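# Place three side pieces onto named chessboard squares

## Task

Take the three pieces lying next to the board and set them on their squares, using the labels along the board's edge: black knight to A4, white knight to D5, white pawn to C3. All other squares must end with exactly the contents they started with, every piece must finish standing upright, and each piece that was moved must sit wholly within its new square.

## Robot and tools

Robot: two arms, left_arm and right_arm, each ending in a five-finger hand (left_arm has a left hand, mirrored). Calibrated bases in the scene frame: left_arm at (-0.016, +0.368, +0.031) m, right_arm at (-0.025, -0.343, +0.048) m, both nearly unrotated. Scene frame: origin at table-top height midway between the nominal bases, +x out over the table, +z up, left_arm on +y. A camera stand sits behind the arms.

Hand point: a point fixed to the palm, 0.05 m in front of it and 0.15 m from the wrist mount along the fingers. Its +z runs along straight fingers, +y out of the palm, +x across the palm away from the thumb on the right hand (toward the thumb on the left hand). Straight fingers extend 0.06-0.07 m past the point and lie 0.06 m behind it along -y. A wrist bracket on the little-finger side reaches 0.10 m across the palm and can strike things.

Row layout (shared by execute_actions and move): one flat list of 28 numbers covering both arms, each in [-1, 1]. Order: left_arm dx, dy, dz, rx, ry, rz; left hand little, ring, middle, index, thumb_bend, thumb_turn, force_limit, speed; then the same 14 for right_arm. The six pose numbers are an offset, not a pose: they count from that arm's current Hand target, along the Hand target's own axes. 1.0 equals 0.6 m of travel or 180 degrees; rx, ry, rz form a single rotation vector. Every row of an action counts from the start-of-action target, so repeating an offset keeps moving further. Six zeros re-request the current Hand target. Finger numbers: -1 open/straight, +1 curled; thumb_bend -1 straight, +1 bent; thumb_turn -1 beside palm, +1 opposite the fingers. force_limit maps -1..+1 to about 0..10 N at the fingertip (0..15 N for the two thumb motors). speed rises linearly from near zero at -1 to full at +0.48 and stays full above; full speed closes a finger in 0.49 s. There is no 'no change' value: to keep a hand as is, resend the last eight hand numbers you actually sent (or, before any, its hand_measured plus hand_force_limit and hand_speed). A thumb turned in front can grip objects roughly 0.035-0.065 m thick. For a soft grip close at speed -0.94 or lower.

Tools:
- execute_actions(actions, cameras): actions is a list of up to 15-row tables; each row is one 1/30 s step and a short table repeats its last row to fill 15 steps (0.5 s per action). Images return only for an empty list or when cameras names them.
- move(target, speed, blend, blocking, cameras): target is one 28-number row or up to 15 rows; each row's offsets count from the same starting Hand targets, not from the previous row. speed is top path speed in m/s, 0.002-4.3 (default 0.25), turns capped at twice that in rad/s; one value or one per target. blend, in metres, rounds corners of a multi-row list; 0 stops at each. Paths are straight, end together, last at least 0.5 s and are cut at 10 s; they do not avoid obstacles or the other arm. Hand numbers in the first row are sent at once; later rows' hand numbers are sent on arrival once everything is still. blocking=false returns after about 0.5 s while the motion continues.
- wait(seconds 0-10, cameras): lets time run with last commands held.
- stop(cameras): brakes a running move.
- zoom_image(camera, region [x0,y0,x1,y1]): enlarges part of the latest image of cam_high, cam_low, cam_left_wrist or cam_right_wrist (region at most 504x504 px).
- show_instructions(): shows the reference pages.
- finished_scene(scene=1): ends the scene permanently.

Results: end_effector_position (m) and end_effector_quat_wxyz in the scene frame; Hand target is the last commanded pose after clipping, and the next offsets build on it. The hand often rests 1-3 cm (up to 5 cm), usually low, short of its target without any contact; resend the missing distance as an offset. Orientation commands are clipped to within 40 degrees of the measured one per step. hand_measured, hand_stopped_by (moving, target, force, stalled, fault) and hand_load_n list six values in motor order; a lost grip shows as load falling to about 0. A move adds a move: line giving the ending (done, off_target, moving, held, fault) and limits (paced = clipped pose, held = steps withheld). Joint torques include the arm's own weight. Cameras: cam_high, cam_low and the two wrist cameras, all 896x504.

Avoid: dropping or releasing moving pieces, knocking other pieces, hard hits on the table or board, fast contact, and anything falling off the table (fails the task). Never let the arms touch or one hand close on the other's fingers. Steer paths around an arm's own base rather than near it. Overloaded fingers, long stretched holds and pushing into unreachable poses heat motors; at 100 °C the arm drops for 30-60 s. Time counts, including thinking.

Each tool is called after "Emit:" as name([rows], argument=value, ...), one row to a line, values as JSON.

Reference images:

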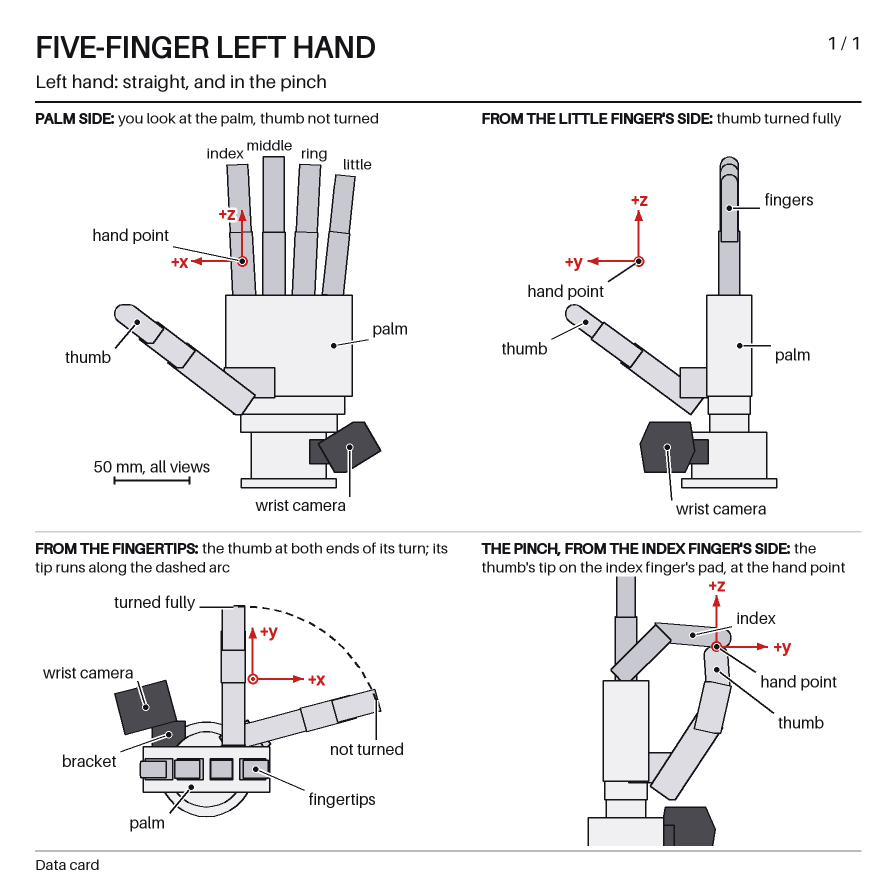

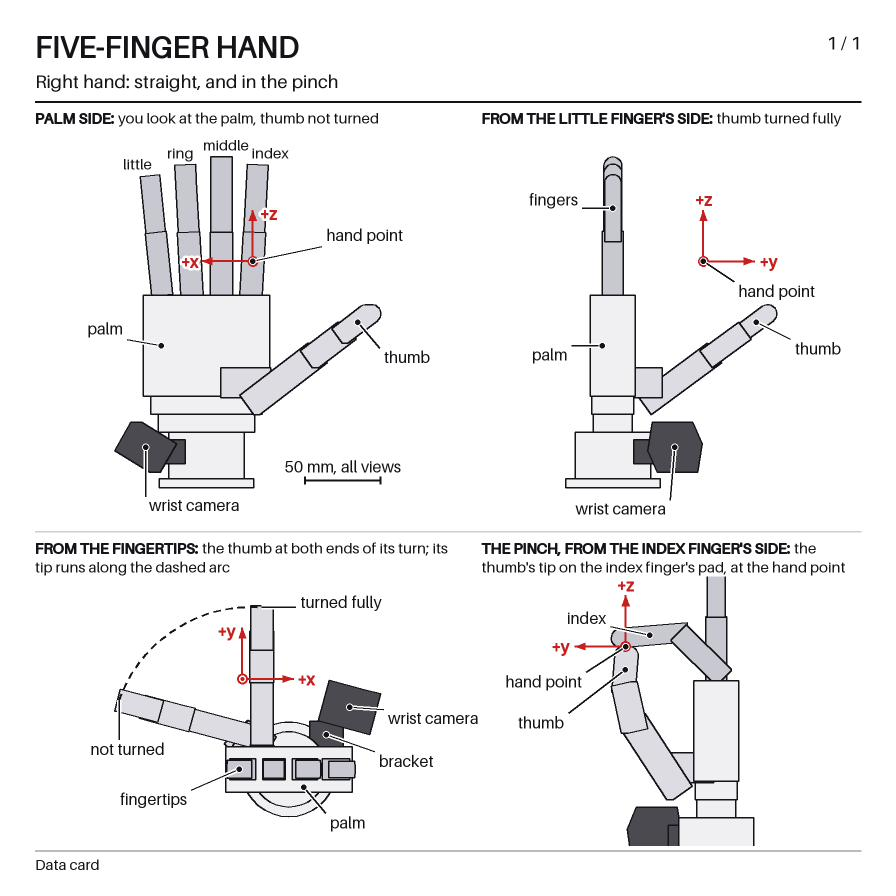

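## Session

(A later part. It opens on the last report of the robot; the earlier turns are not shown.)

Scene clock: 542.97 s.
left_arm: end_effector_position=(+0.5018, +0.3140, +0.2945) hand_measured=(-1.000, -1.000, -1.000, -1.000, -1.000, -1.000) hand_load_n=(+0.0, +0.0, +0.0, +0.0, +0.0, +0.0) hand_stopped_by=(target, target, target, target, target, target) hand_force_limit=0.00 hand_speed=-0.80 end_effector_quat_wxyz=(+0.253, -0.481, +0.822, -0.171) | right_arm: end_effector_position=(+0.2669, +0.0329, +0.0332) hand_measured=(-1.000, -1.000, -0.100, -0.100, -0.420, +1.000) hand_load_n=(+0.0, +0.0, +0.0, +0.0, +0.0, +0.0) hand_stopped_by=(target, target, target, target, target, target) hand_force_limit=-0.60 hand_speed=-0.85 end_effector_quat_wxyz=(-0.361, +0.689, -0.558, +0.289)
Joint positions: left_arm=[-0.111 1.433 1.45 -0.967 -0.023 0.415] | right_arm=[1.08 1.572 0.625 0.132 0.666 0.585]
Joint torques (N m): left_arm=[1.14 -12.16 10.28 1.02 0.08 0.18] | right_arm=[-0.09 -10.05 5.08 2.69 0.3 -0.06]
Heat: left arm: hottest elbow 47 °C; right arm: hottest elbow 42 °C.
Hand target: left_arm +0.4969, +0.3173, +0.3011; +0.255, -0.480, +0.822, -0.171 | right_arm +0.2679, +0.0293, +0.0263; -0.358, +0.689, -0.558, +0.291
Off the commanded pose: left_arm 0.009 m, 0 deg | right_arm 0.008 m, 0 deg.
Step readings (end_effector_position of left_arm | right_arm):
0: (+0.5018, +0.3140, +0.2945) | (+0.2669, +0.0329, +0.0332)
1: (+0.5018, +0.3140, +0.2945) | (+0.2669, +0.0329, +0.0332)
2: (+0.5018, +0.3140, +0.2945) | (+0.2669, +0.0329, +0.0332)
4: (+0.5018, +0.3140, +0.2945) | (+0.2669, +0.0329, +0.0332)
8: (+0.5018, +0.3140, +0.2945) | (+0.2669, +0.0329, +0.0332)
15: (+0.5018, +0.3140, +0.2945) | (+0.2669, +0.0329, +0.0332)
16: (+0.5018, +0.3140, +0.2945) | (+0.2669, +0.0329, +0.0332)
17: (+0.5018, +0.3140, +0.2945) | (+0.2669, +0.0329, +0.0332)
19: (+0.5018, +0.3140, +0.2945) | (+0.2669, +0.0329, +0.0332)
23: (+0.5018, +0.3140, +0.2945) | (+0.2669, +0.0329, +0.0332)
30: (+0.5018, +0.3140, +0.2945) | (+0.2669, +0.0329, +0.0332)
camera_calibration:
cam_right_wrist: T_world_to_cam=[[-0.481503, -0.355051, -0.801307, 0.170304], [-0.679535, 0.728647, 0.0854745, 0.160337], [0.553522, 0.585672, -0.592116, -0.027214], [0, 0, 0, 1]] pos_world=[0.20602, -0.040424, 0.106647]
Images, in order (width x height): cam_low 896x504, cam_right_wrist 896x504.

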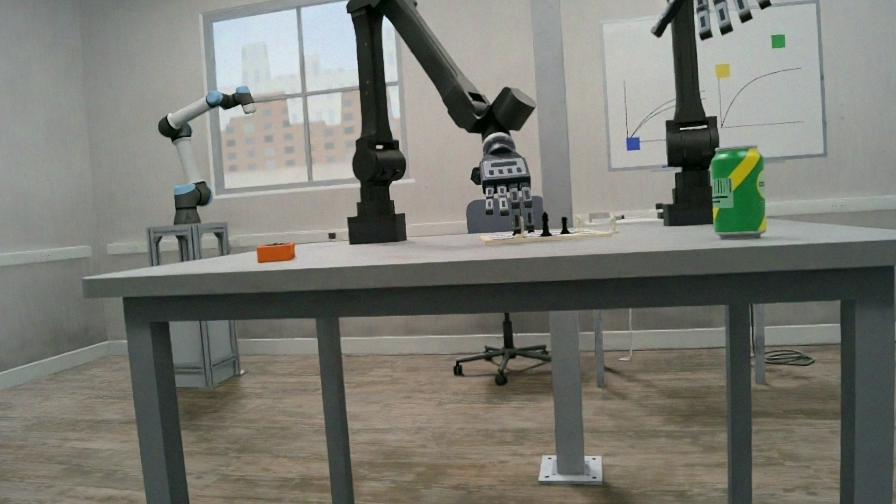

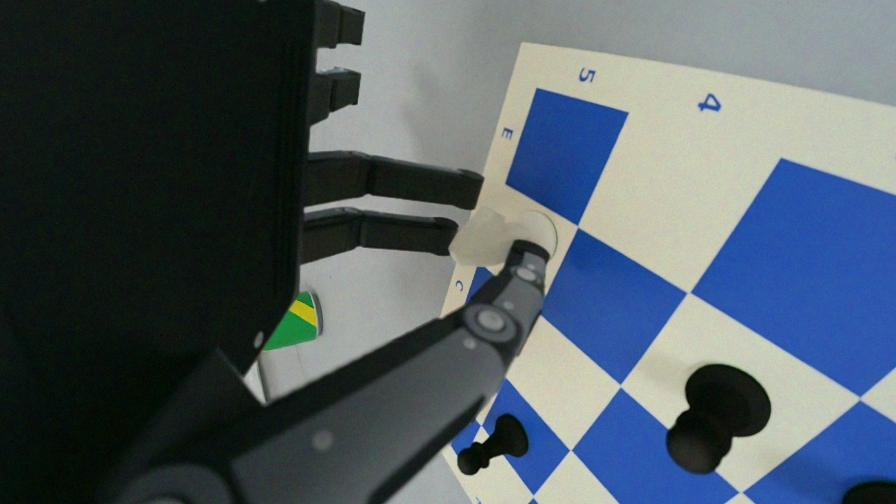

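Emit:
execute_actions([
  [[0,0,0,0,0,0,-1,-1,-1,-1,-1,-1,0,-0.8,0,0,0,0,0,0,-1,-1,-0.6,-0.6,-0.46,1,-0.6,-0.3]],
])

Emit:
move(target=[0,0,0,0,0,0,-1,-1,-1,-1,-1,-1,0,-0.8,0.003,-0.104,-0.062,0,0,0,-1,-1,-0.6,-0.6,-0.46,1,-0.6,-0.3], speed=0.08, cameras=["cam_right_wrist","cam_low"])

Emit:
zoom_image(camera="cam_low", region=[480, 180, 600, 250])

Emit:
zoom_image(camera="cam_right_wrist", region=[400, 100, 700, 400])

Scene clock: 561.83 s.
left_arm: end_effector_position=(+0.5018, +0.3140, +0.2945) hand_measured=(-1.000, -1.000, -1.000, -1.000, -1.000, -1.000) hand_load_n=(+0.0, +0.0, +0.0, +0.0, +0.0, +0.0) hand_stopped_by=(target, target, target, target, target, target) hand_force_limit=0.00 hand_speed=-0.80 end_effector_quat_wxyz=(+0.253, -0.481, +0.822, -0.171) | right_arm: end_effector_position=(+0.2669, +0.0329, +0.0332) hand_measured=(-1.000, -1.000, -0.600, -0.600, -0.460, +1.000) hand_load_n=(+0.0, +0.0, +0.0, +0.0, +0.0, +0.0) hand_stopped_by=(target, target, target, target, target, target) hand_force_limit=-0.60 hand_speed=-0.30 end_effector_quat_wxyz=(-0.361, +0.689, -0.558, +0.289)
Joint positions: left_arm=[-0.111 1.433 1.45 -0.967 -0.023 0.415] | right_arm=[1.08 1.572 0.625 0.132 0.666 0.585]
Joint torques (N m): left_arm=[1.14 -12.28 10.28 1.03 0.09 0.19] | right_arm=[-0.38 -9.88 5 2.7 0.3 -0.04]
Heat: left arm: hottest elbow 47 °C; right arm: hottest elbow 41 °C.
Hand target: left_arm +0.4969, +0.3173, +0.3011; +0.255, -0.480, +0.822, -0.171 | right_arm +0.2679, +0.0293, +0.0263; -0.358, +0.689, -0.558, +0.291
Off the commanded pose: left_arm 0.009 m, 0 deg | right_arm 0.008 m, 0 deg.
Step readings (end_effector_position of left_arm | right_arm):
0: (+0.5018, +0.3140, +0.2945) | (+0.2669, +0.0329, +0.0332)
1: (+0.5018, +0.3140, +0.2945) | (+0.2669, +0.0329, +0.0332)
2: (+0.5018, +0.3140, +0.2945) | (+0.2669, +0.0329, +0.0332)
4: (+0.5018, +0.3140, +0.2945) | (+0.2669, +0.0329, +0.0332)
8: (+0.5018, +0.3140, +0.2945) | (+0.2669, +0.0329, +0.0332)
15: (+0.5018, +0.3140, +0.2945) | (+0.2669, +0.0329, +0.0332)

Scene clock: 563.43 s.
left_arm: end_effector_position=(+0.5018, +0.3140, +0.2945) hand_measured=(-1.000, -1.000, -1.000, -1.000, -1.000, -1.000) hand_load_n=(+0.0, +0.0, +0.0, +0.0, +0.0, +0.0) hand_stopped_by=(target, target, target, target, target, target) hand_force_limit=0.00 hand_speed=-0.80 end_effector_quat_wxyz=(+0.253, -0.481, +0.822, -0.171) | right_arm: end_effector_position=(+0.2587, +0.0147, +0.0768) hand_measured=(-1.000, -1.000, -0.600, -0.600, -0.460, +1.000) hand_load_n=(+0.0, +0.0, +0.0, +0.0, +0.0, +0.0) hand_stopped_by=(target, target, target, target, target, target) hand_force_limit=-0.60 hand_speed=-0.30 end_effector_quat_wxyz=(-0.343, +0.698, -0.557, +0.291)
Joint positions: left_arm=[-0.111 1.433 1.45 -0.967 -0.023 0.415] | right_arm=[1.073 1.41 0.639 -0.082 0.659 0.582]
Joint torques (N m): left_arm=[1.26 -12.16 10.25 1.01 0.07 0.19] | right_arm=[-0.85 -10.93 10.02 1.1 0.24 -0.14]
Heat: left arm: hottest elbow 47 °C; right arm: hottest elbow 41 °C.
Hand target: left_arm +0.4969, +0.3173, +0.3011; +0.255, -0.480, +0.822, -0.171 | right_arm +0.2735, +0.0287, +0.0989; -0.359, +0.689, -0.558, +0.291
Off the commanded pose: left_arm 0.009 m, 0 deg | right_arm 0.030 m, 2 deg.
move: off_target (right_arm)
camera_calibration:
cam_right_wrist: T_world_to_cam=[[-0.499204, -0.381678, -0.777893, 0.19801], [-0.678004, 0.731078, 0.076394, 0.164603], [0.539542, 0.565551, -0.623736, 0.0200156], [0, 0, 0, 1]] pos_world=[0.19965, -0.0560813, 0.15394]
Images, in order (width x height): cam_low 896x504, cam_right_wrist 896x504.

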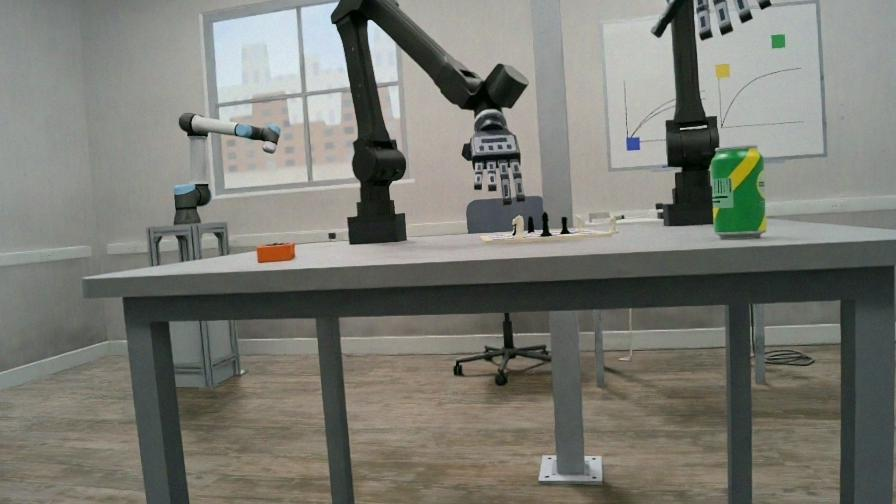

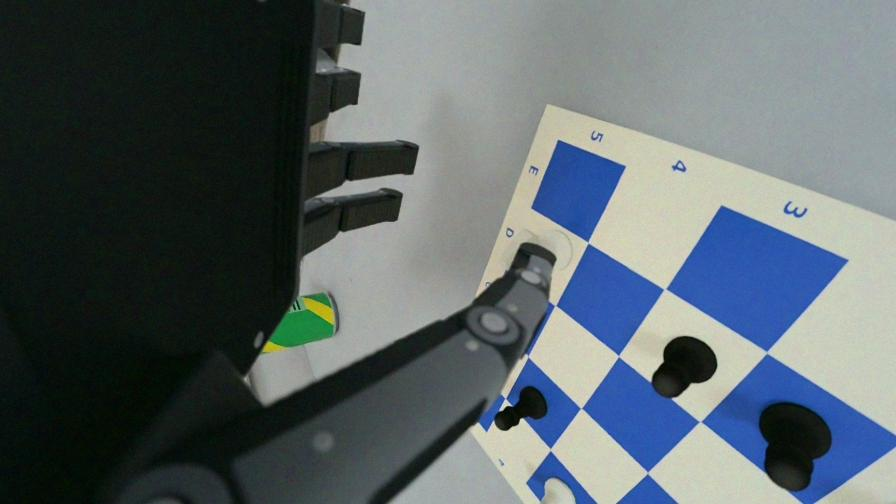

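Scaled by 4.200 from the camera's 896x504 image, which has a finer 1280x720 frame.

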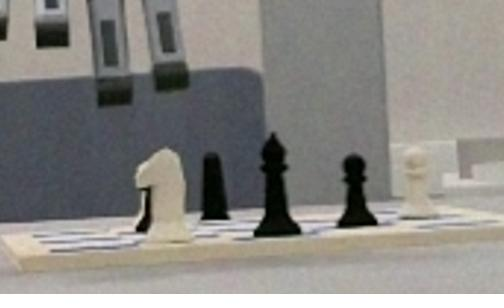

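Scaled by 1.680 from the camera's 896x504 image, which has a finer 1280x720 frame.

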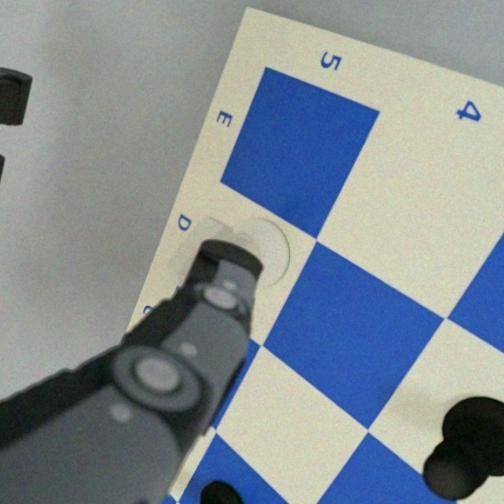

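Emit:
move(target=[0,0,0,0,0,0,-1,-1,-1,-1,-1,-1,0,-0.8,-0.063,0.229,-0.3153,0,-0.2867,-0.2009,-1,-1,-0.1,-0.1,-0.4,1,-0.6,-0.3], speed=0.15, cameras=["cam_right_wrist","cam_high"])

Emit:
zoom_image(camera="cam_right_wrist", region=[380, 120, 700, 440])

Scene clock: 588.60 s.
left_arm: end_effector_position=(+0.5018, +0.3140, +0.2945) hand_measured=(-1.000, -1.000, -1.000, -1.000, -1.000, -1.000) hand_load_n=(+0.0, +0.0, +0.0, +0.5, +0.0, +0.0) hand_stopped_by=(target, target, target, target, target, target) hand_force_limit=0.00 hand_speed=-0.80 end_effector_quat_wxyz=(+0.253, -0.481, +0.822, -0.171) | right_arm: end_effector_position=(+0.0415, +0.0177, +0.0933) hand_measured=(-1.000, -1.000, -0.100, -0.100, -0.400, +1.000) hand_load_n=(+0.0, -0.5, +0.0, +0.0, +0.0, +0.0) hand_stopped_by=(target, target, target, target, target, target) hand_force_limit=-0.60 hand_speed=-0.30 end_effector_quat_wxyz=(-0.451, +0.881, -0.129, +0.060)
Joint positions: left_arm=[-0.111 1.433 1.45 -0.967 -0.023 0.415] | right_arm=[1.322 1.029 0.352 0.052 0.014 0.023]
Joint torques (N m): left_arm=[1.26 -12.28 10.32 0.99 0.08 0.19] | right_arm=[1.26 -5.66 6.68 2.51 -0.11 -0.16]
Heat: left arm: hottest elbow 48 °C; right arm: hottest elbow 45 °C.
Hand target: left_arm +0.4969, +0.3173, +0.3011; +0.255, -0.480, +0.822, -0.171 | right_arm +0.0370, +0.0172, +0.0947; -0.457, +0.880, -0.116, +0.061
Off the commanded pose: left_arm 0.009 m, 0 deg | right_arm 0.005 m, 2 deg.
move: done
camera_calibration:
cam_right_wrist: T_world_to_cam=[[0.0741578, -0.603611, -0.793822, 0.0852124], [-0.963638, -0.248285, 0.0987707, 0.0410392], [-0.256713, 0.757633, -0.600075, 0.173274], [0, 0, 0, 1]] pos_world=[0.0777096, -0.0696537, 0.167568]
Images, in order (width x height): cam_high 896x504, cam_right_wrist 896x504.

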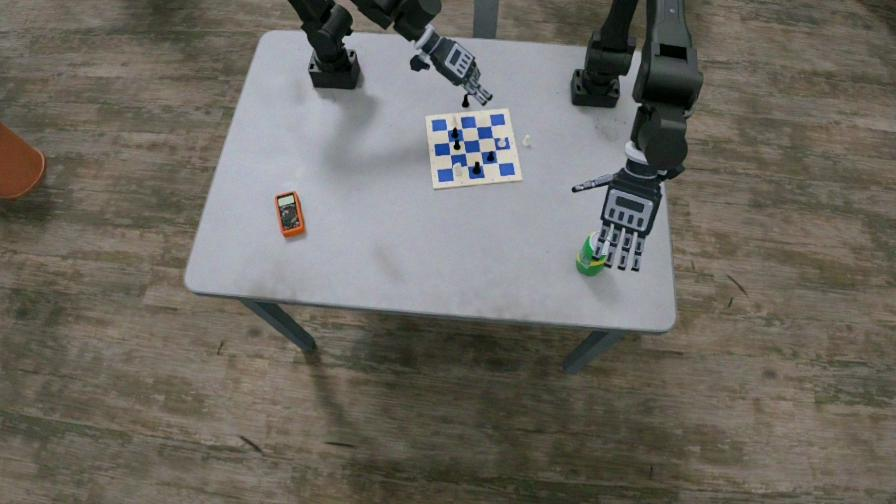

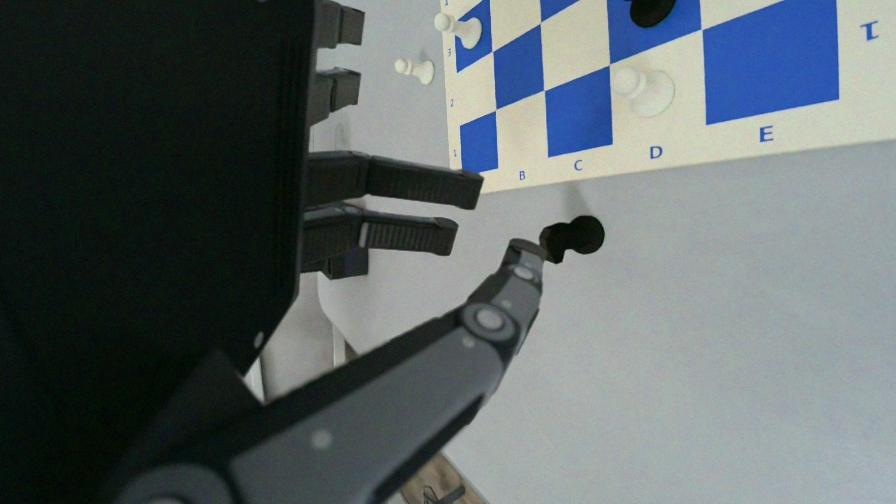

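Scaled by 1.575 from the camera's 896x504 image, which has a finer 1280x720 frame.

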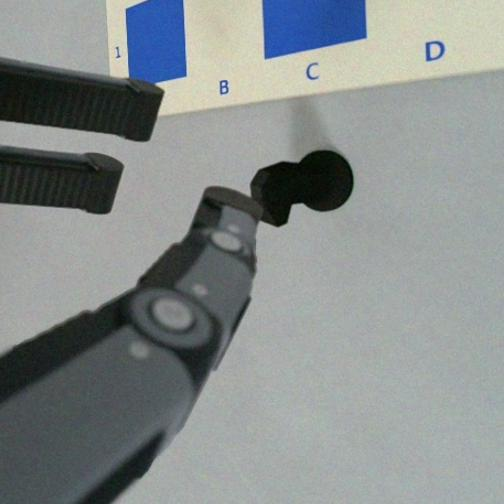

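Emit:
move(target=[0,0,0,0,0,0,-1,-1,-1,-1,-1,-1,0,-0.8,-0.0062,0.0517,0.0423,0,0,0,-1,-1,-0.1,-0.1,-0.4,1,-0.6,-0.3], speed=0.08, cameras=["cam_right_wrist"])

Emit:
zoom_image(camera="cam_right_wrist", region=[380, 120, 640, 380])

Scene clock: 600.90 s.
left_arm: end_effector_position=(+0.5018, +0.3140, +0.2945) hand_measured=(-1.000, -1.000, -1.000, -1.000, -1.000, -1.000) hand_load_n=(+0.0, +0.0, +0.0, +0.0, +0.0, +0.0) hand_stopped_by=(target, target, target, target, target, target) hand_force_limit=0.00 hand_speed=-0.80 end_effector_quat_wxyz=(+0.253, -0.481, +0.822, -0.171) | right_arm: end_effector_position=(+0.0386, +0.0213, +0.0587) hand_measured=(-1.000, -1.000, -0.100, -0.100, -0.400, +1.000) hand_load_n=(+0.0, +0.0, +0.0, +0.0, +0.0, +0.0) hand_stopped_by=(target, target, target, target, target, target) hand_force_limit=-0.60 hand_speed=-0.30 end_effector_quat_wxyz=(-0.457, +0.879, -0.124, +0.061)
Joint positions: left_arm=[-0.111 1.433 1.45 -0.967 -0.023 0.415] | right_arm=[1.336 1.169 0.301 0.254 0.022 0.023]
Joint torques (N m): left_arm=[1.32 -12.22 10.26 1.05 0.08 0.19] | right_arm=[1.08 -4.48 5.72 3.06 0.09 -0.06]
Heat: left arm: hottest elbow 48 °C; right arm: hottest elbow 44 °C.
Hand target: left_arm +0.4969, +0.3173, +0.3011; +0.255, -0.480, +0.822, -0.171 | right_arm +0.0342, +0.0210, +0.0547; -0.457, +0.880, -0.116, +0.061
Off the commanded pose: left_arm 0.009 m, 0 deg | right_arm 0.006 m, 1 deg.
move: done
camera_calibration:
cam_right_wrist: T_world_to_cam=[[0.0850285, -0.59506, -0.79917, 0.0597876], [-0.962182, -0.257369, 0.0892638, 0.0432372], [-0.258799, 0.761357, -0.59444, 0.148765], [0, 0, 0, 1]] pos_world=[0.0750187, -0.0665584, 0.132353]
Images, in order (width x height): cam_right_wrist 896x504.

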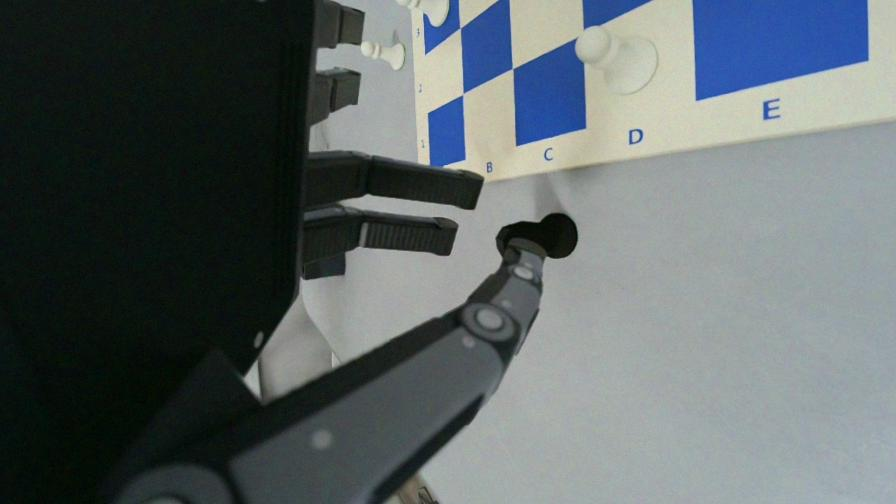

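Scaled by 1.938 from the camera's 896x504 image, which has a finer 1280x720 frame.

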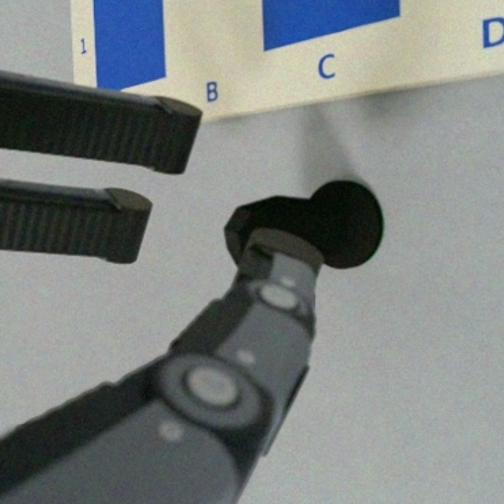

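Emit:
move(target=[0,0,0,0,0,0,-1,-1,-1,-1,-1,-1,0,-0.8,-0.0043,0.037,0.035,0,0,0,-1,-1,-0.1,-0.1,-0.4,1,-0.6,-0.3], speed=0.06, cameras=["cam_right_wrist"])

Emit:
zoom_image(camera="cam_right_wrist", region=[380, 120, 640, 380])

Scene clock: 610.97 s.
left_arm: end_effector_position=(+0.5018, +0.3140, +0.2945) hand_measured=(-1.000, -1.000, -1.000, -1.000, -1.000, -1.000) hand_load_n=(+0.0, +0.0, +0.0, +0.0, +0.0, +0.0) hand_stopped_by=(target, target, target, target, target, target) hand_force_limit=0.00 hand_speed=-0.80 end_effector_quat_wxyz=(+0.253, -0.481, +0.822, -0.171) | right_arm: end_effector_position=(+0.0378, +0.0270, +0.0283) hand_measured=(-1.000, -1.000, -0.100, -0.100, -0.400, +1.000) hand_load_n=(+0.0, +0.0, +0.0, +0.0, +0.0, +0.0) hand_stopped_by=(target, target, target, target, target, target) hand_force_limit=-0.60 hand_speed=-0.30 end_effector_quat_wxyz=(-0.457, +0.879, -0.122, +0.062)
Joint positions: left_arm=[-0.111 1.433 1.45 -0.967 -0.023 0.415] | right_arm=[1.346 1.33 0.282 0.435 0.03 0.023]
Joint torques (N m): left_arm=[1.26 -12.04 10.25 1.02 0.07 0.2] | right_arm=[0.91 -5.54 4.77 3.17 0.07 -0.01]
Heat: left arm: hottest elbow 48 °C; right arm: hottest elbow 43 °C.
Hand target: left_arm +0.4969, +0.3173, +0.3011; +0.255, -0.480, +0.822, -0.171 | right_arm +0.0329, +0.0262, +0.0246; -0.458, +0.879, -0.116, +0.061
Off the commanded pose: left_arm 0.009 m, 0 deg | right_arm 0.006 m, 1 deg.
move: done
camera_calibration:
cam_right_wrist: T_world_to_cam=[[0.0907405, -0.595012, -0.798578, 0.0387649], [-0.961709, -0.260594, 0.084889, 0.0468037], [-0.258614, 0.760297, -0.595875, 0.126158], [0, 0, 0, 1]] pos_world=[0.0741202, -0.0606549, 0.102158]
Images, in order (width x height): cam_right_wrist 896x504.

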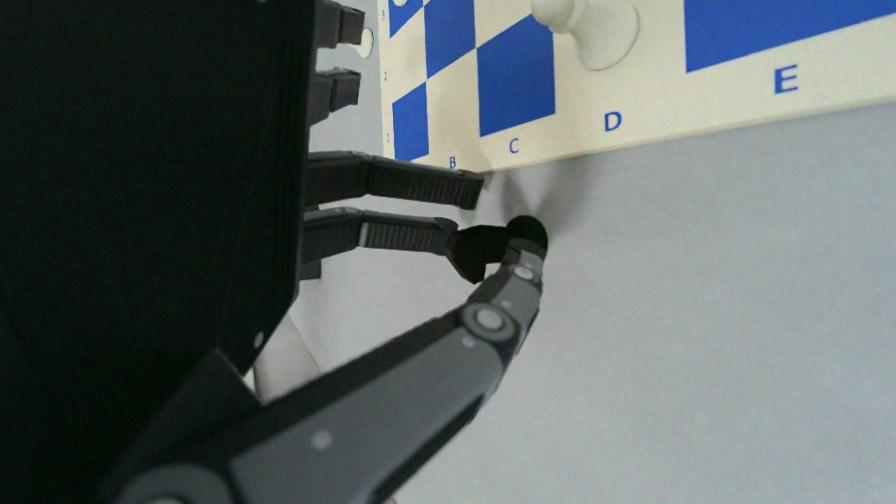

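Scaled by 1.938 from the camera's 896x504 image, which has a finer 1280x720 frame.

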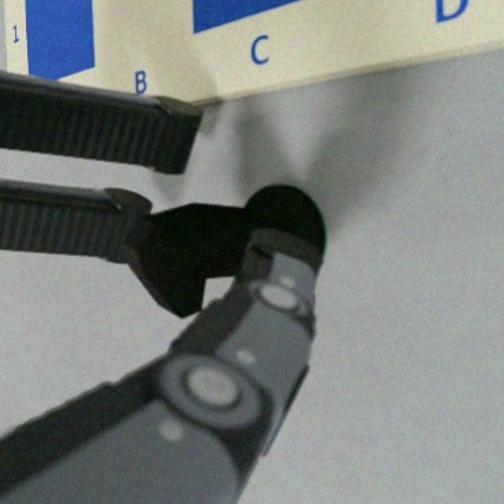

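Emit:
execute_actions([
  [[0,0,0,0,0,0,-1,-1,-1,-1,-1,-1,0,-0.8,0,0,0,0,0,0,-1,-1,0.05,0.05,-0.28,1,-0.6,-0.85]],
  [[0,0,0,0,0,0,-1,-1,-1,-1,-1,-1,0,-0.8,0,0,0,0,0,0,-1,-1,0.45,0.45,-0.28,1,-0.6,-0.94]],
  [[0,0,0,0,0,0,-1,-1,-1,-1,-1,-1,0,-0.8,0,0,0,0,0,0,-1,-1,0.45,0.45,-0.28,1,-0.6,-0.94]],
], cameras=["cam_right_wrist"])

Emit:
zoom_image(camera="cam_right_wrist", region=[380, 120, 640, 380])

Scene clock: 626.77 s.
left_arm: end_effector_position=(+0.5018, +0.3140, +0.2945) hand_measured=(-1.000, -1.000, -1.000, -1.000, -1.000, -1.000) hand_load_n=(+0.0, +0.0, +0.0, +0.0, +0.0, +0.0) hand_stopped_by=(target, target, target, target, target, target) hand_force_limit=0.00 hand_speed=-0.80 end_effector_quat_wxyz=(+0.253, -0.481, +0.822, -0.171) | right_arm: end_effector_position=(+0.0378, +0.0269, +0.0282) hand_measured=(-1.000, -1.000, +0.280, +0.174, -0.280, +1.000) hand_load_n=(+0.0, +0.0, +3.5, +1.0, +1.5, +0.5) hand_stopped_by=(target, target, force, force, target, target) hand_force_limit=-0.60 hand_speed=-0.94 end_effector_quat_wxyz=(-0.457, +0.879, -0.122, +0.062)
Joint positions: left_arm=[-0.111 1.433 1.45 -0.967 -0.023 0.415] | right_arm=[1.346 1.33 0.282 0.435 0.03 0.023]
Joint torques (N m): left_arm=[1.32 -12.28 10.25 1.03 0.07 0.19] | right_arm=[1.08 -5.95 4.68 3.11 0.09 -0.02]
Heat: left arm: hottest elbow 48 °C; right arm: hottest elbow 42 °C.
Hand target: left_arm +0.4969, +0.3173, +0.3011; +0.255, -0.480, +0.822, -0.171 | right_arm +0.0328, +0.0261, +0.0245; -0.457, +0.880, -0.116, +0.061
Off the commanded pose: left_arm 0.009 m, 0 deg | right_arm 0.006 m, 1 deg.
Step readings (end_effector_position of left_arm | right_arm):
0: (+0.5018, +0.3140, +0.2945) | (+0.0378, +0.0270, +0.0283)
1: (+0.5018, +0.3140, +0.2945) | (+0.0378, +0.0270, +0.0283)
2: (+0.5018, +0.3140, +0.2945) | (+0.0378, +0.0270, +0.0283)
4: (+0.5018, +0.3140, +0.2945) | (+0.0378, +0.0270, +0.0283)
8: (+0.5018, +0.3140, +0.2945) | (+0.0378, +0.0270, +0.0283)
15: (+0.5018, +0.3140, +0.2945) | (+0.0378, +0.0270, +0.0283)
16: (+0.5018, +0.3140, +0.2945) | (+0.0378, +0.0270, +0.0283)
17: (+0.5018, +0.3140, +0.2945) | (+0.0378, +0.0270, +0.0283)
19: (+0.5018, +0.3140, +0.2945) | (+0.0378, +0.0270, +0.0283)
23: (+0.5018, +0.3140, +0.2945) | (+0.0378, +0.0270, +0.0283)
30: (+0.5018, +0.3140, +0.2945) | (+0.0378, +0.0269, +0.0282)
31: (+0.5018, +0.3140, +0.2945) | (+0.0378, +0.0269, +0.0282)
32: (+0.5018, +0.3140, +0.2945) | (+0.0378, +0.0269, +0.0282)
34: (+0.5018, +0.3140, +0.2945) | (+0.0378, +0.0269, +0.0282)
38: (+0.5018, +0.3140, +0.2945) | (+0.0378, +0.0269, +0.0282)
45: (+0.5018, +0.3140, +0.2945) | (+0.0378, +0.0269, +0.0282)
camera_calibration:
cam_right_wrist: T_world_to_cam=[[0.0906231, -0.595342, -0.798346, 0.0385914], [-0.961723, -0.260481, 0.0850769, 0.0467748], [-0.258604, 0.760078, -0.596159, 0.126189], [0, 0, 0, 1]] pos_world=[0.0741201, -0.0607545, 0.102059]
Images, in order (width x height): cam_right_wrist 896x504.

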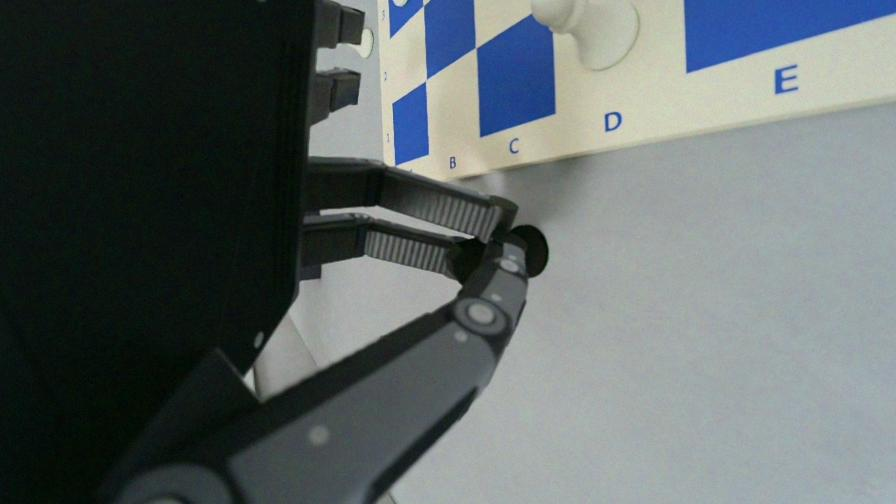

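Scaled by 1.938 from the camera's 896x504 image, which has a finer 1280x720 frame.

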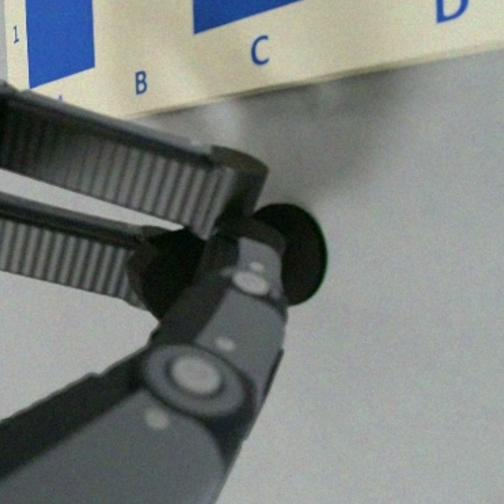

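Emit:
move(target=[0,0,0,0,0,0,-1,-1,-1,-1,-1,-1,0,-0.8,0,-0.0273,-0.0192,0,0,0,-1,-1,0.45,0.45,-0.28,1,-0.6,-0.94], speed=0.04, cameras=["cam_right_wrist","cam_low"])

Emit:
zoom_image(camera="cam_low", region=[480, 180, 600, 250])

Emit:
zoom_image(camera="cam_right_wrist", region=[380, 120, 640, 380])

Scene clock: 647.43 s.
left_arm: end_effector_position=(+0.5018, +0.3140, +0.2945) hand_measured=(-1.000, -1.000, -1.000, -1.000, -1.000, -1.000) hand_load_n=(+0.0, +0.0, +0.0, +0.0, +0.0, +0.0) hand_stopped_by=(target, target, target, target, target, target) hand_force_limit=0.00 hand_speed=-0.80 end_effector_quat_wxyz=(+0.253, -0.481, +0.822, -0.171) | right_arm: end_effector_position=(+0.0364, +0.0212, +0.0388) hand_measured=(-1.000, -1.000, +0.280, +0.174, -0.280, +1.000) hand_load_n=(+0.0, +0.0, +3.5, +1.5, +1.5, +0.5) hand_stopped_by=(target, target, force, force, target, target) hand_force_limit=-0.60 hand_speed=-0.94 end_effector_quat_wxyz=(-0.453, +0.881, -0.122, +0.062)
Joint positions: left_arm=[-0.111 1.433 1.45 -0.967 -0.023 0.415] | right_arm=[1.346 1.257 0.282 0.354 0.03 0.023]
Joint torques (N m): left_arm=[1.14 -12.22 10.26 1.01 0.08 0.19] | right_arm=[1.2 -7.06 6.48 1.46 0.1 -0.01]
Heat: left arm: hottest elbow 48 °C; right arm: hottest elbow 42 °C.
Hand target: left_arm +0.4969, +0.3173, +0.3011; +0.255, -0.480, +0.822, -0.171 | right_arm +0.0329, +0.0261, +0.0446; -0.457, +0.880, -0.116, +0.061
Off the commanded pose: left_arm 0.009 m, 0 deg | right_arm 0.008 m, 1 deg.
move: done
camera_calibration:
cam_right_wrist: T_world_to_cam=[[0.0892878, -0.601266, -0.794045, 0.0437823], [-0.961556, -0.259896, 0.0886747, 0.0429357], [-0.259686, 0.755601, -0.601357, 0.136883], [0, 0, 0, 1]] pos_world=[0.0729224, -0.065945, 0.113273]
Images, in order (width x height): cam_low 896x504, cam_right_wrist 896x504.

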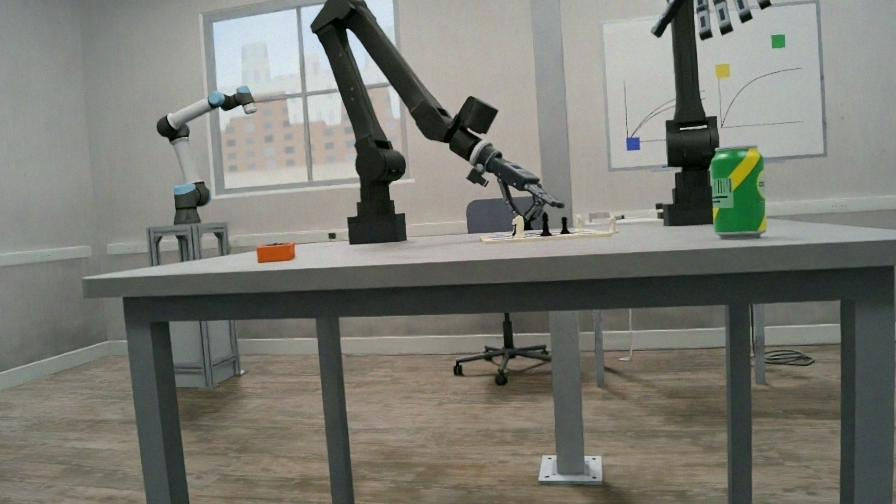

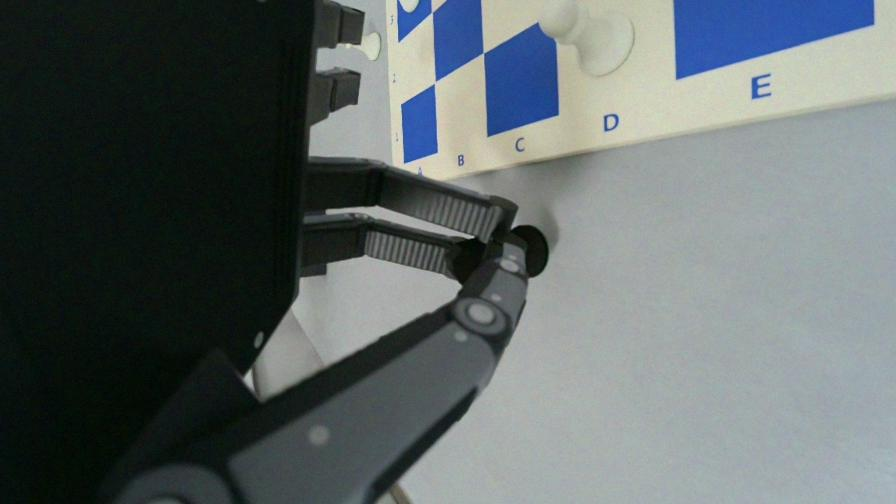

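Scaled by 4.200 from the camera's 896x504 image, which has a finer 1280x720 frame.

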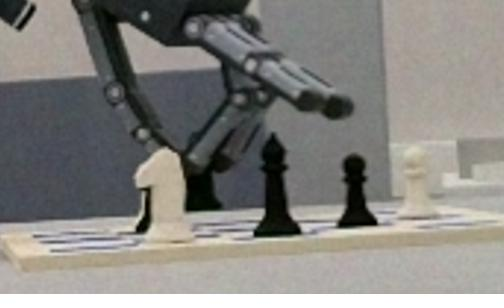

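Scaled by 1.938 from the camera's 896x504 image, which has a finer 1280x720 frame.

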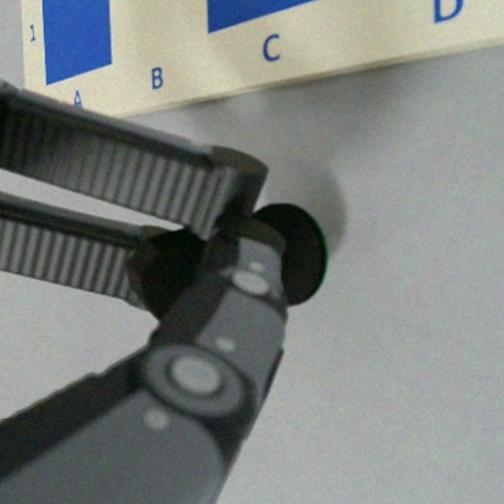

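Emit:
move([
  [0,0,0,0,0,0,-1,-1,-1,-1,-1,-1,0,-0.8,0.0142,-0.089,-0.0473,0,0,0,-1,-1,0.45,0.45,-0.28,1,-0.6,-0.94],
  [0,0,0,0,0,0,-1,-1,-1,-1,-1,-1,0,-0.8,0.2378,-0.2405,0.1542,0,0.0682,0.0478,-1,-1,0.45,0.45,-0.28,1,-0.6,-0.94],
], speed=0.12, blend=[0.02,0], cameras=["cam_right_wrist","cam_high"])

Emit:
zoom_image(camera="cam_right_wrist", region=[400, 100, 800, 500])

Scene clock: 668.17 s.
left_arm: end_effector_position=(+0.5018, +0.3140, +0.2945) hand_measured=(-1.000, -1.000, -1.000, -1.000, -1.000, -1.000) hand_load_n=(+0.0, +0.0, +0.0, +0.0, +0.0, +0.0) hand_stopped_by=(target, target, target, target, target, target) hand_force_limit=0.00 hand_speed=-0.80 end_effector_quat_wxyz=(+0.253, -0.481, +0.822, -0.171) | right_arm: end_effector_position=(+0.1934, +0.1201, +0.0915) hand_measured=(-1.000, -1.000, +0.280, +0.174, -0.280, +1.000) hand_load_n=(+0.0, +0.0, +3.5, +1.0, +1.0, +1.0) hand_stopped_by=(target, target, force, force, target, target) hand_force_limit=-0.60 hand_speed=-0.94 end_effector_quat_wxyz=(-0.424, +0.870, -0.224, +0.113)
Joint positions: left_arm=[-0.111 1.433 1.45 -0.967 -0.023 0.415] | right_arm=[1.088 1.478 0.737 0.078 0.013 0.001]
Joint torques (N m): left_arm=[1.14 -12.16 10.28 0.99 0.06 0.19] | right_arm=[-0.97 -10.34 10.81 2.81 0.04 0.08]
Heat: left arm: hottest elbow 48 °C; right arm: hottest elbow 42 °C.
Hand target: left_arm +0.4969, +0.3173, +0.3011; +0.255, -0.480, +0.822, -0.171 | right_arm +0.2117, +0.1422, +0.1097; -0.446, +0.857, -0.230, +0.120
Off the commanded pose: left_arm 0.009 m, 0 deg | right_arm 0.034 m, 3 deg.
move: off_target (right_arm)
camera_calibration:
cam_right_wrist: T_world_to_cam=[[-0.0616306, -0.637653, -0.767855, 0.162217], [-0.994281, -0.0280051, 0.103061, 0.191999], [-0.0872208, 0.769815, -0.63228, 0.102311], [0, 0, 0, 1]] pos_world=[0.209822, 0.0300543, 0.169461]
Images, in order (width x height): cam_high 896x504, cam_right_wrist 896x504.

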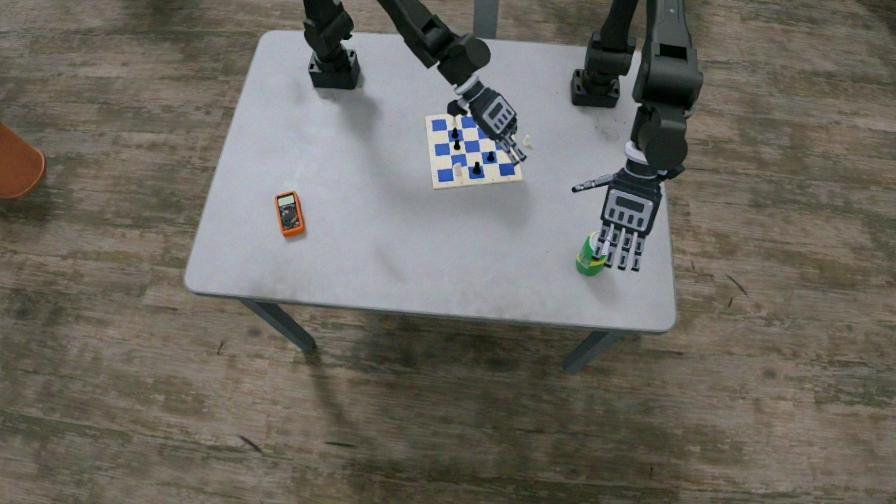

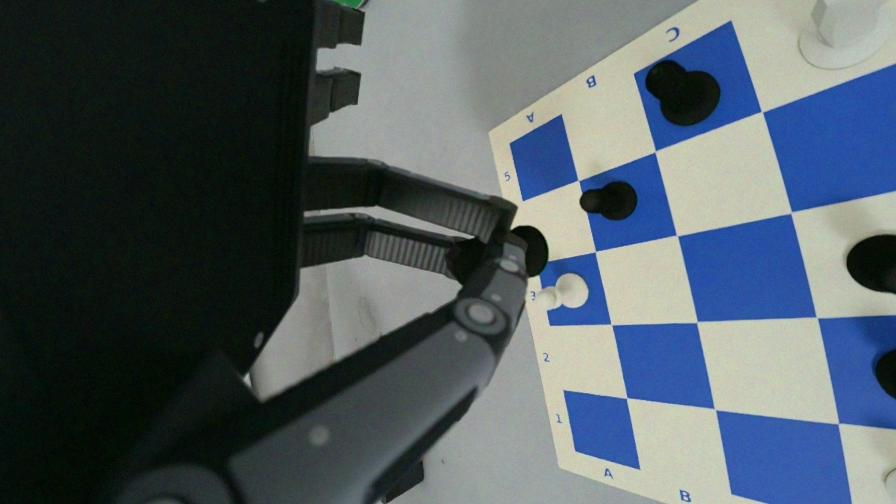

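Scaled by 1.260 from the camera's 896x504 image, which has a finer 1280x720 frame.

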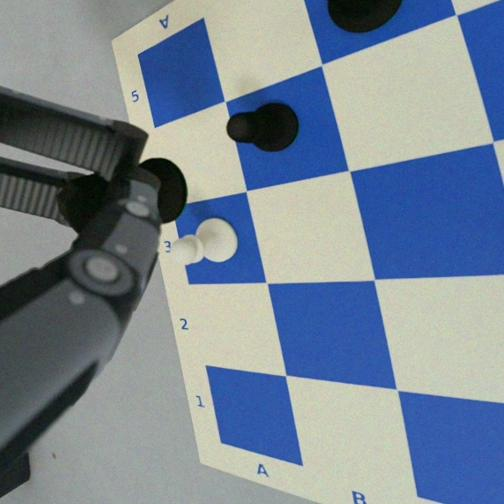

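Emit:
move(target=[0,0,0,0,0,0,-1,-1,-1,-1,-1,-1,0,-0.8,-0.0047,0.0553,0.0343,0,0,0,-1,-1,0.45,0.45,-0.28,1,-0.6,-0.94], speed=0.06, cameras=["cam_right_wrist"])

Emit:
zoom_image(camera="cam_right_wrist", region=[400, 100, 700, 400])

Scene clock: 693.53 s.
left_arm: end_effector_position=(+0.5018, +0.3140, +0.2945) hand_measured=(-1.000, -1.000, -1.000, -1.000, -1.000, -1.000) hand_load_n=(+0.0, +0.0, +0.0, +0.0, +0.0, +0.0) hand_stopped_by=(target, target, target, target, target, target) hand_force_limit=0.00 hand_speed=-0.80 end_effector_quat_wxyz=(+0.253, -0.481, +0.822, -0.171) | right_arm: end_effector_position=(+0.2023, +0.1346, +0.0690) hand_measured=(-1.000, -1.000, +0.280, +0.174, -0.280, +1.000) hand_load_n=(+0.0, +0.0, +3.5, +1.0, +1.0, +0.5) hand_stopped_by=(target, target, force, force, target, target) hand_force_limit=-0.60 hand_speed=-0.94 end_effector_quat_wxyz=(-0.437, +0.863, -0.223, +0.118)
Joint positions: left_arm=[-0.111 1.433 1.45 -0.967 -0.023 0.415] | right_arm=[1.088 1.567 0.738 0.198 0.018 0.001]
Joint torques (N m): left_arm=[1.32 -12.22 10.26 1.02 0.07 0.2] | right_arm=[0.09 -11.4 7.34 3.11 0.06 0.12]
Heat: left arm: hottest elbow 48 °C; right arm: hottest elbow 44 °C.
Hand target: left_arm +0.4969, +0.3173, +0.3011; +0.255, -0.480, +0.822, -0.171 | right_arm +0.2082, +0.1417, +0.0707; -0.446, +0.857, -0.230, +0.120
Off the commanded pose: left_arm 0.009 m, 0 deg | right_arm 0.009 m, 1 deg.
move: done
camera_calibration:
cam_right_wrist: T_world_to_cam=[[-0.0501206, -0.616363, -0.785865, 0.150823], [-0.996078, -0.0266008, 0.0843908, 0.205146], [-0.0729201, 0.787012, -0.612613, 0.0711581], [0, 0, 0, 1]] pos_world=[0.217089, 0.0424165, 0.144807]
Images, in order (width x height): cam_right_wrist 896x504.

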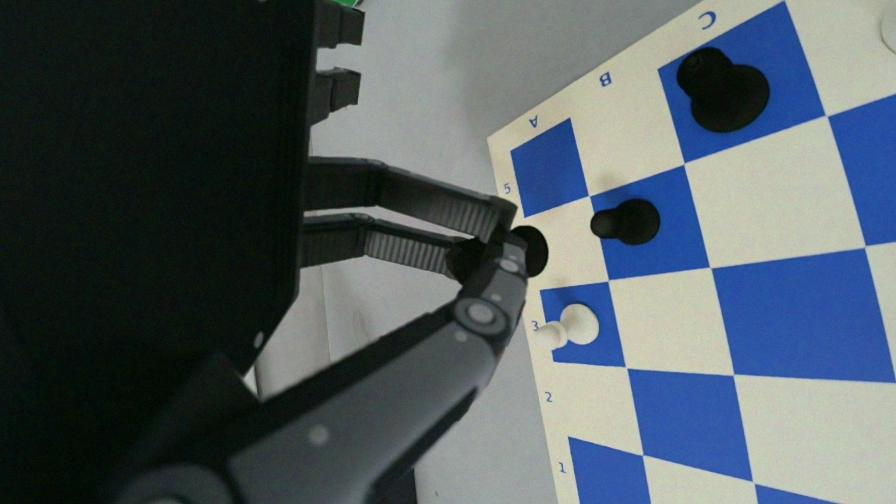

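Scaled by 1.680 from the camera's 896x504 image, which has a finer 1280x720 frame.

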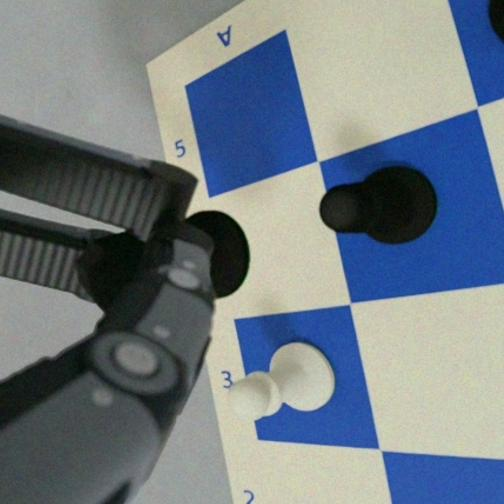

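Emit:
move(target=[0,0,0,0,0,0,-1,-1,-1,-1,-1,-1,0,-0.8,-0.0058,0.0305,0.0225,0,0,0,-1,-1,0.45,0.45,-0.28,1,-0.6,-0.94], speed=0.05, cameras=["cam_right_wrist"])

Emit:
zoom_image(camera="cam_right_wrist", region=[400, 100, 700, 400])

Scene clock: 712.23 s.
left_arm: end_effector_position=(+0.5018, +0.3140, +0.2945) hand_measured=(-1.000, -1.000, -1.000, -1.000, -1.000, -1.000) hand_load_n=(+0.0, +0.0, +0.0, +0.5, +0.0, +0.0) hand_stopped_by=(target, target, target, target, target, target) hand_force_limit=0.00 hand_speed=-0.80 end_effector_quat_wxyz=(+0.253, -0.481, +0.822, -0.171) | right_arm: end_effector_position=(+0.2072, +0.1412, +0.0523) hand_measured=(-1.000, -1.000, +0.280, +0.174, -0.280, +1.000) hand_load_n=(+0.0, +0.0, +3.5, +1.5, +1.5, +0.5) hand_stopped_by=(target, target, force, force, target, target) hand_force_limit=-0.60 hand_speed=-0.94 end_effector_quat_wxyz=(-0.443, +0.859, -0.225, +0.122)
Joint positions: left_arm=[-0.111 1.433 1.45 -0.967 -0.023 0.415] | right_arm=[1.088 1.625 0.738 0.271 0.025 0.004]
Joint torques (N m): left_arm=[1.32 -12.28 10.29 1.03 0.08 0.18] | right_arm=[0.32 -11.93 6.05 3.1 0.07 0.14]
Heat: left arm: hottest elbow 48 °C; right arm: hottest elbow 44 °C.
Hand target: left_arm +0.4969, +0.3173, +0.3011; +0.255, -0.480, +0.822, -0.171 | right_arm +0.2055, +0.1439, +0.0479; -0.446, +0.857, -0.230, +0.120
Off the commanded pose: left_arm 0.009 m, 0 deg | right_arm 0.005 m, 1 deg.
move: done
camera_calibration:
cam_right_wrist: T_world_to_cam=[[-0.0477596, -0.607235, -0.793086, 0.140614], [-0.996917, -0.0205131, 0.0757404, 0.211335], [-0.0622608, 0.794257, -0.604383, 0.0524032], [0, 0, 0, 1]] pos_world=[0.220662, 0.0480995, 0.127184]
Images, in order (width x height): cam_right_wrist 896x504.

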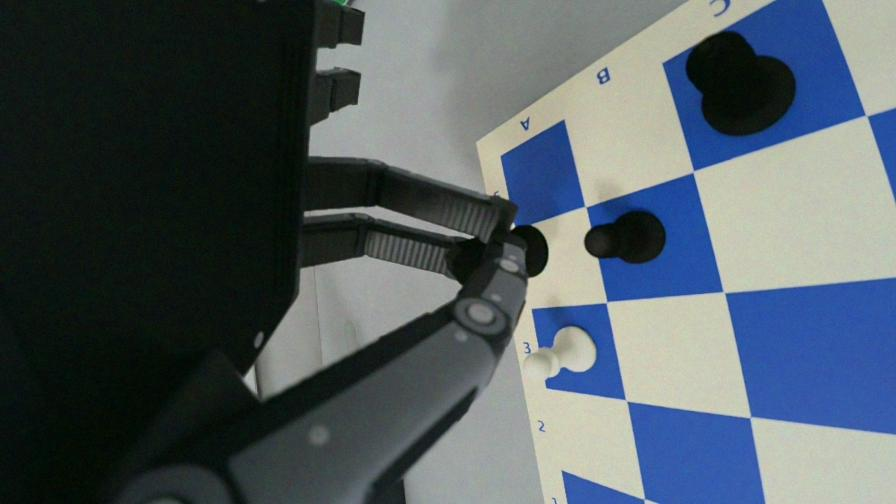

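Scaled by 1.680 from the camera's 896x504 image, which has a finer 1280x720 frame.

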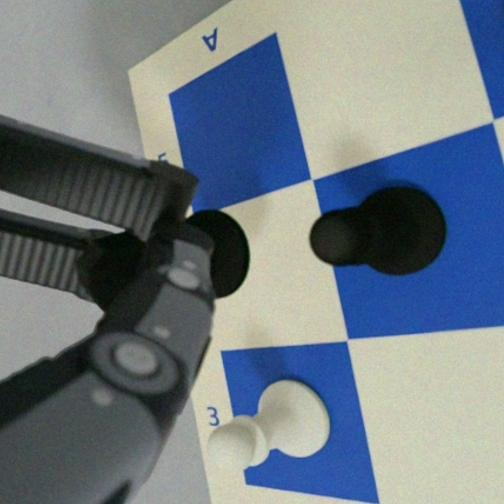

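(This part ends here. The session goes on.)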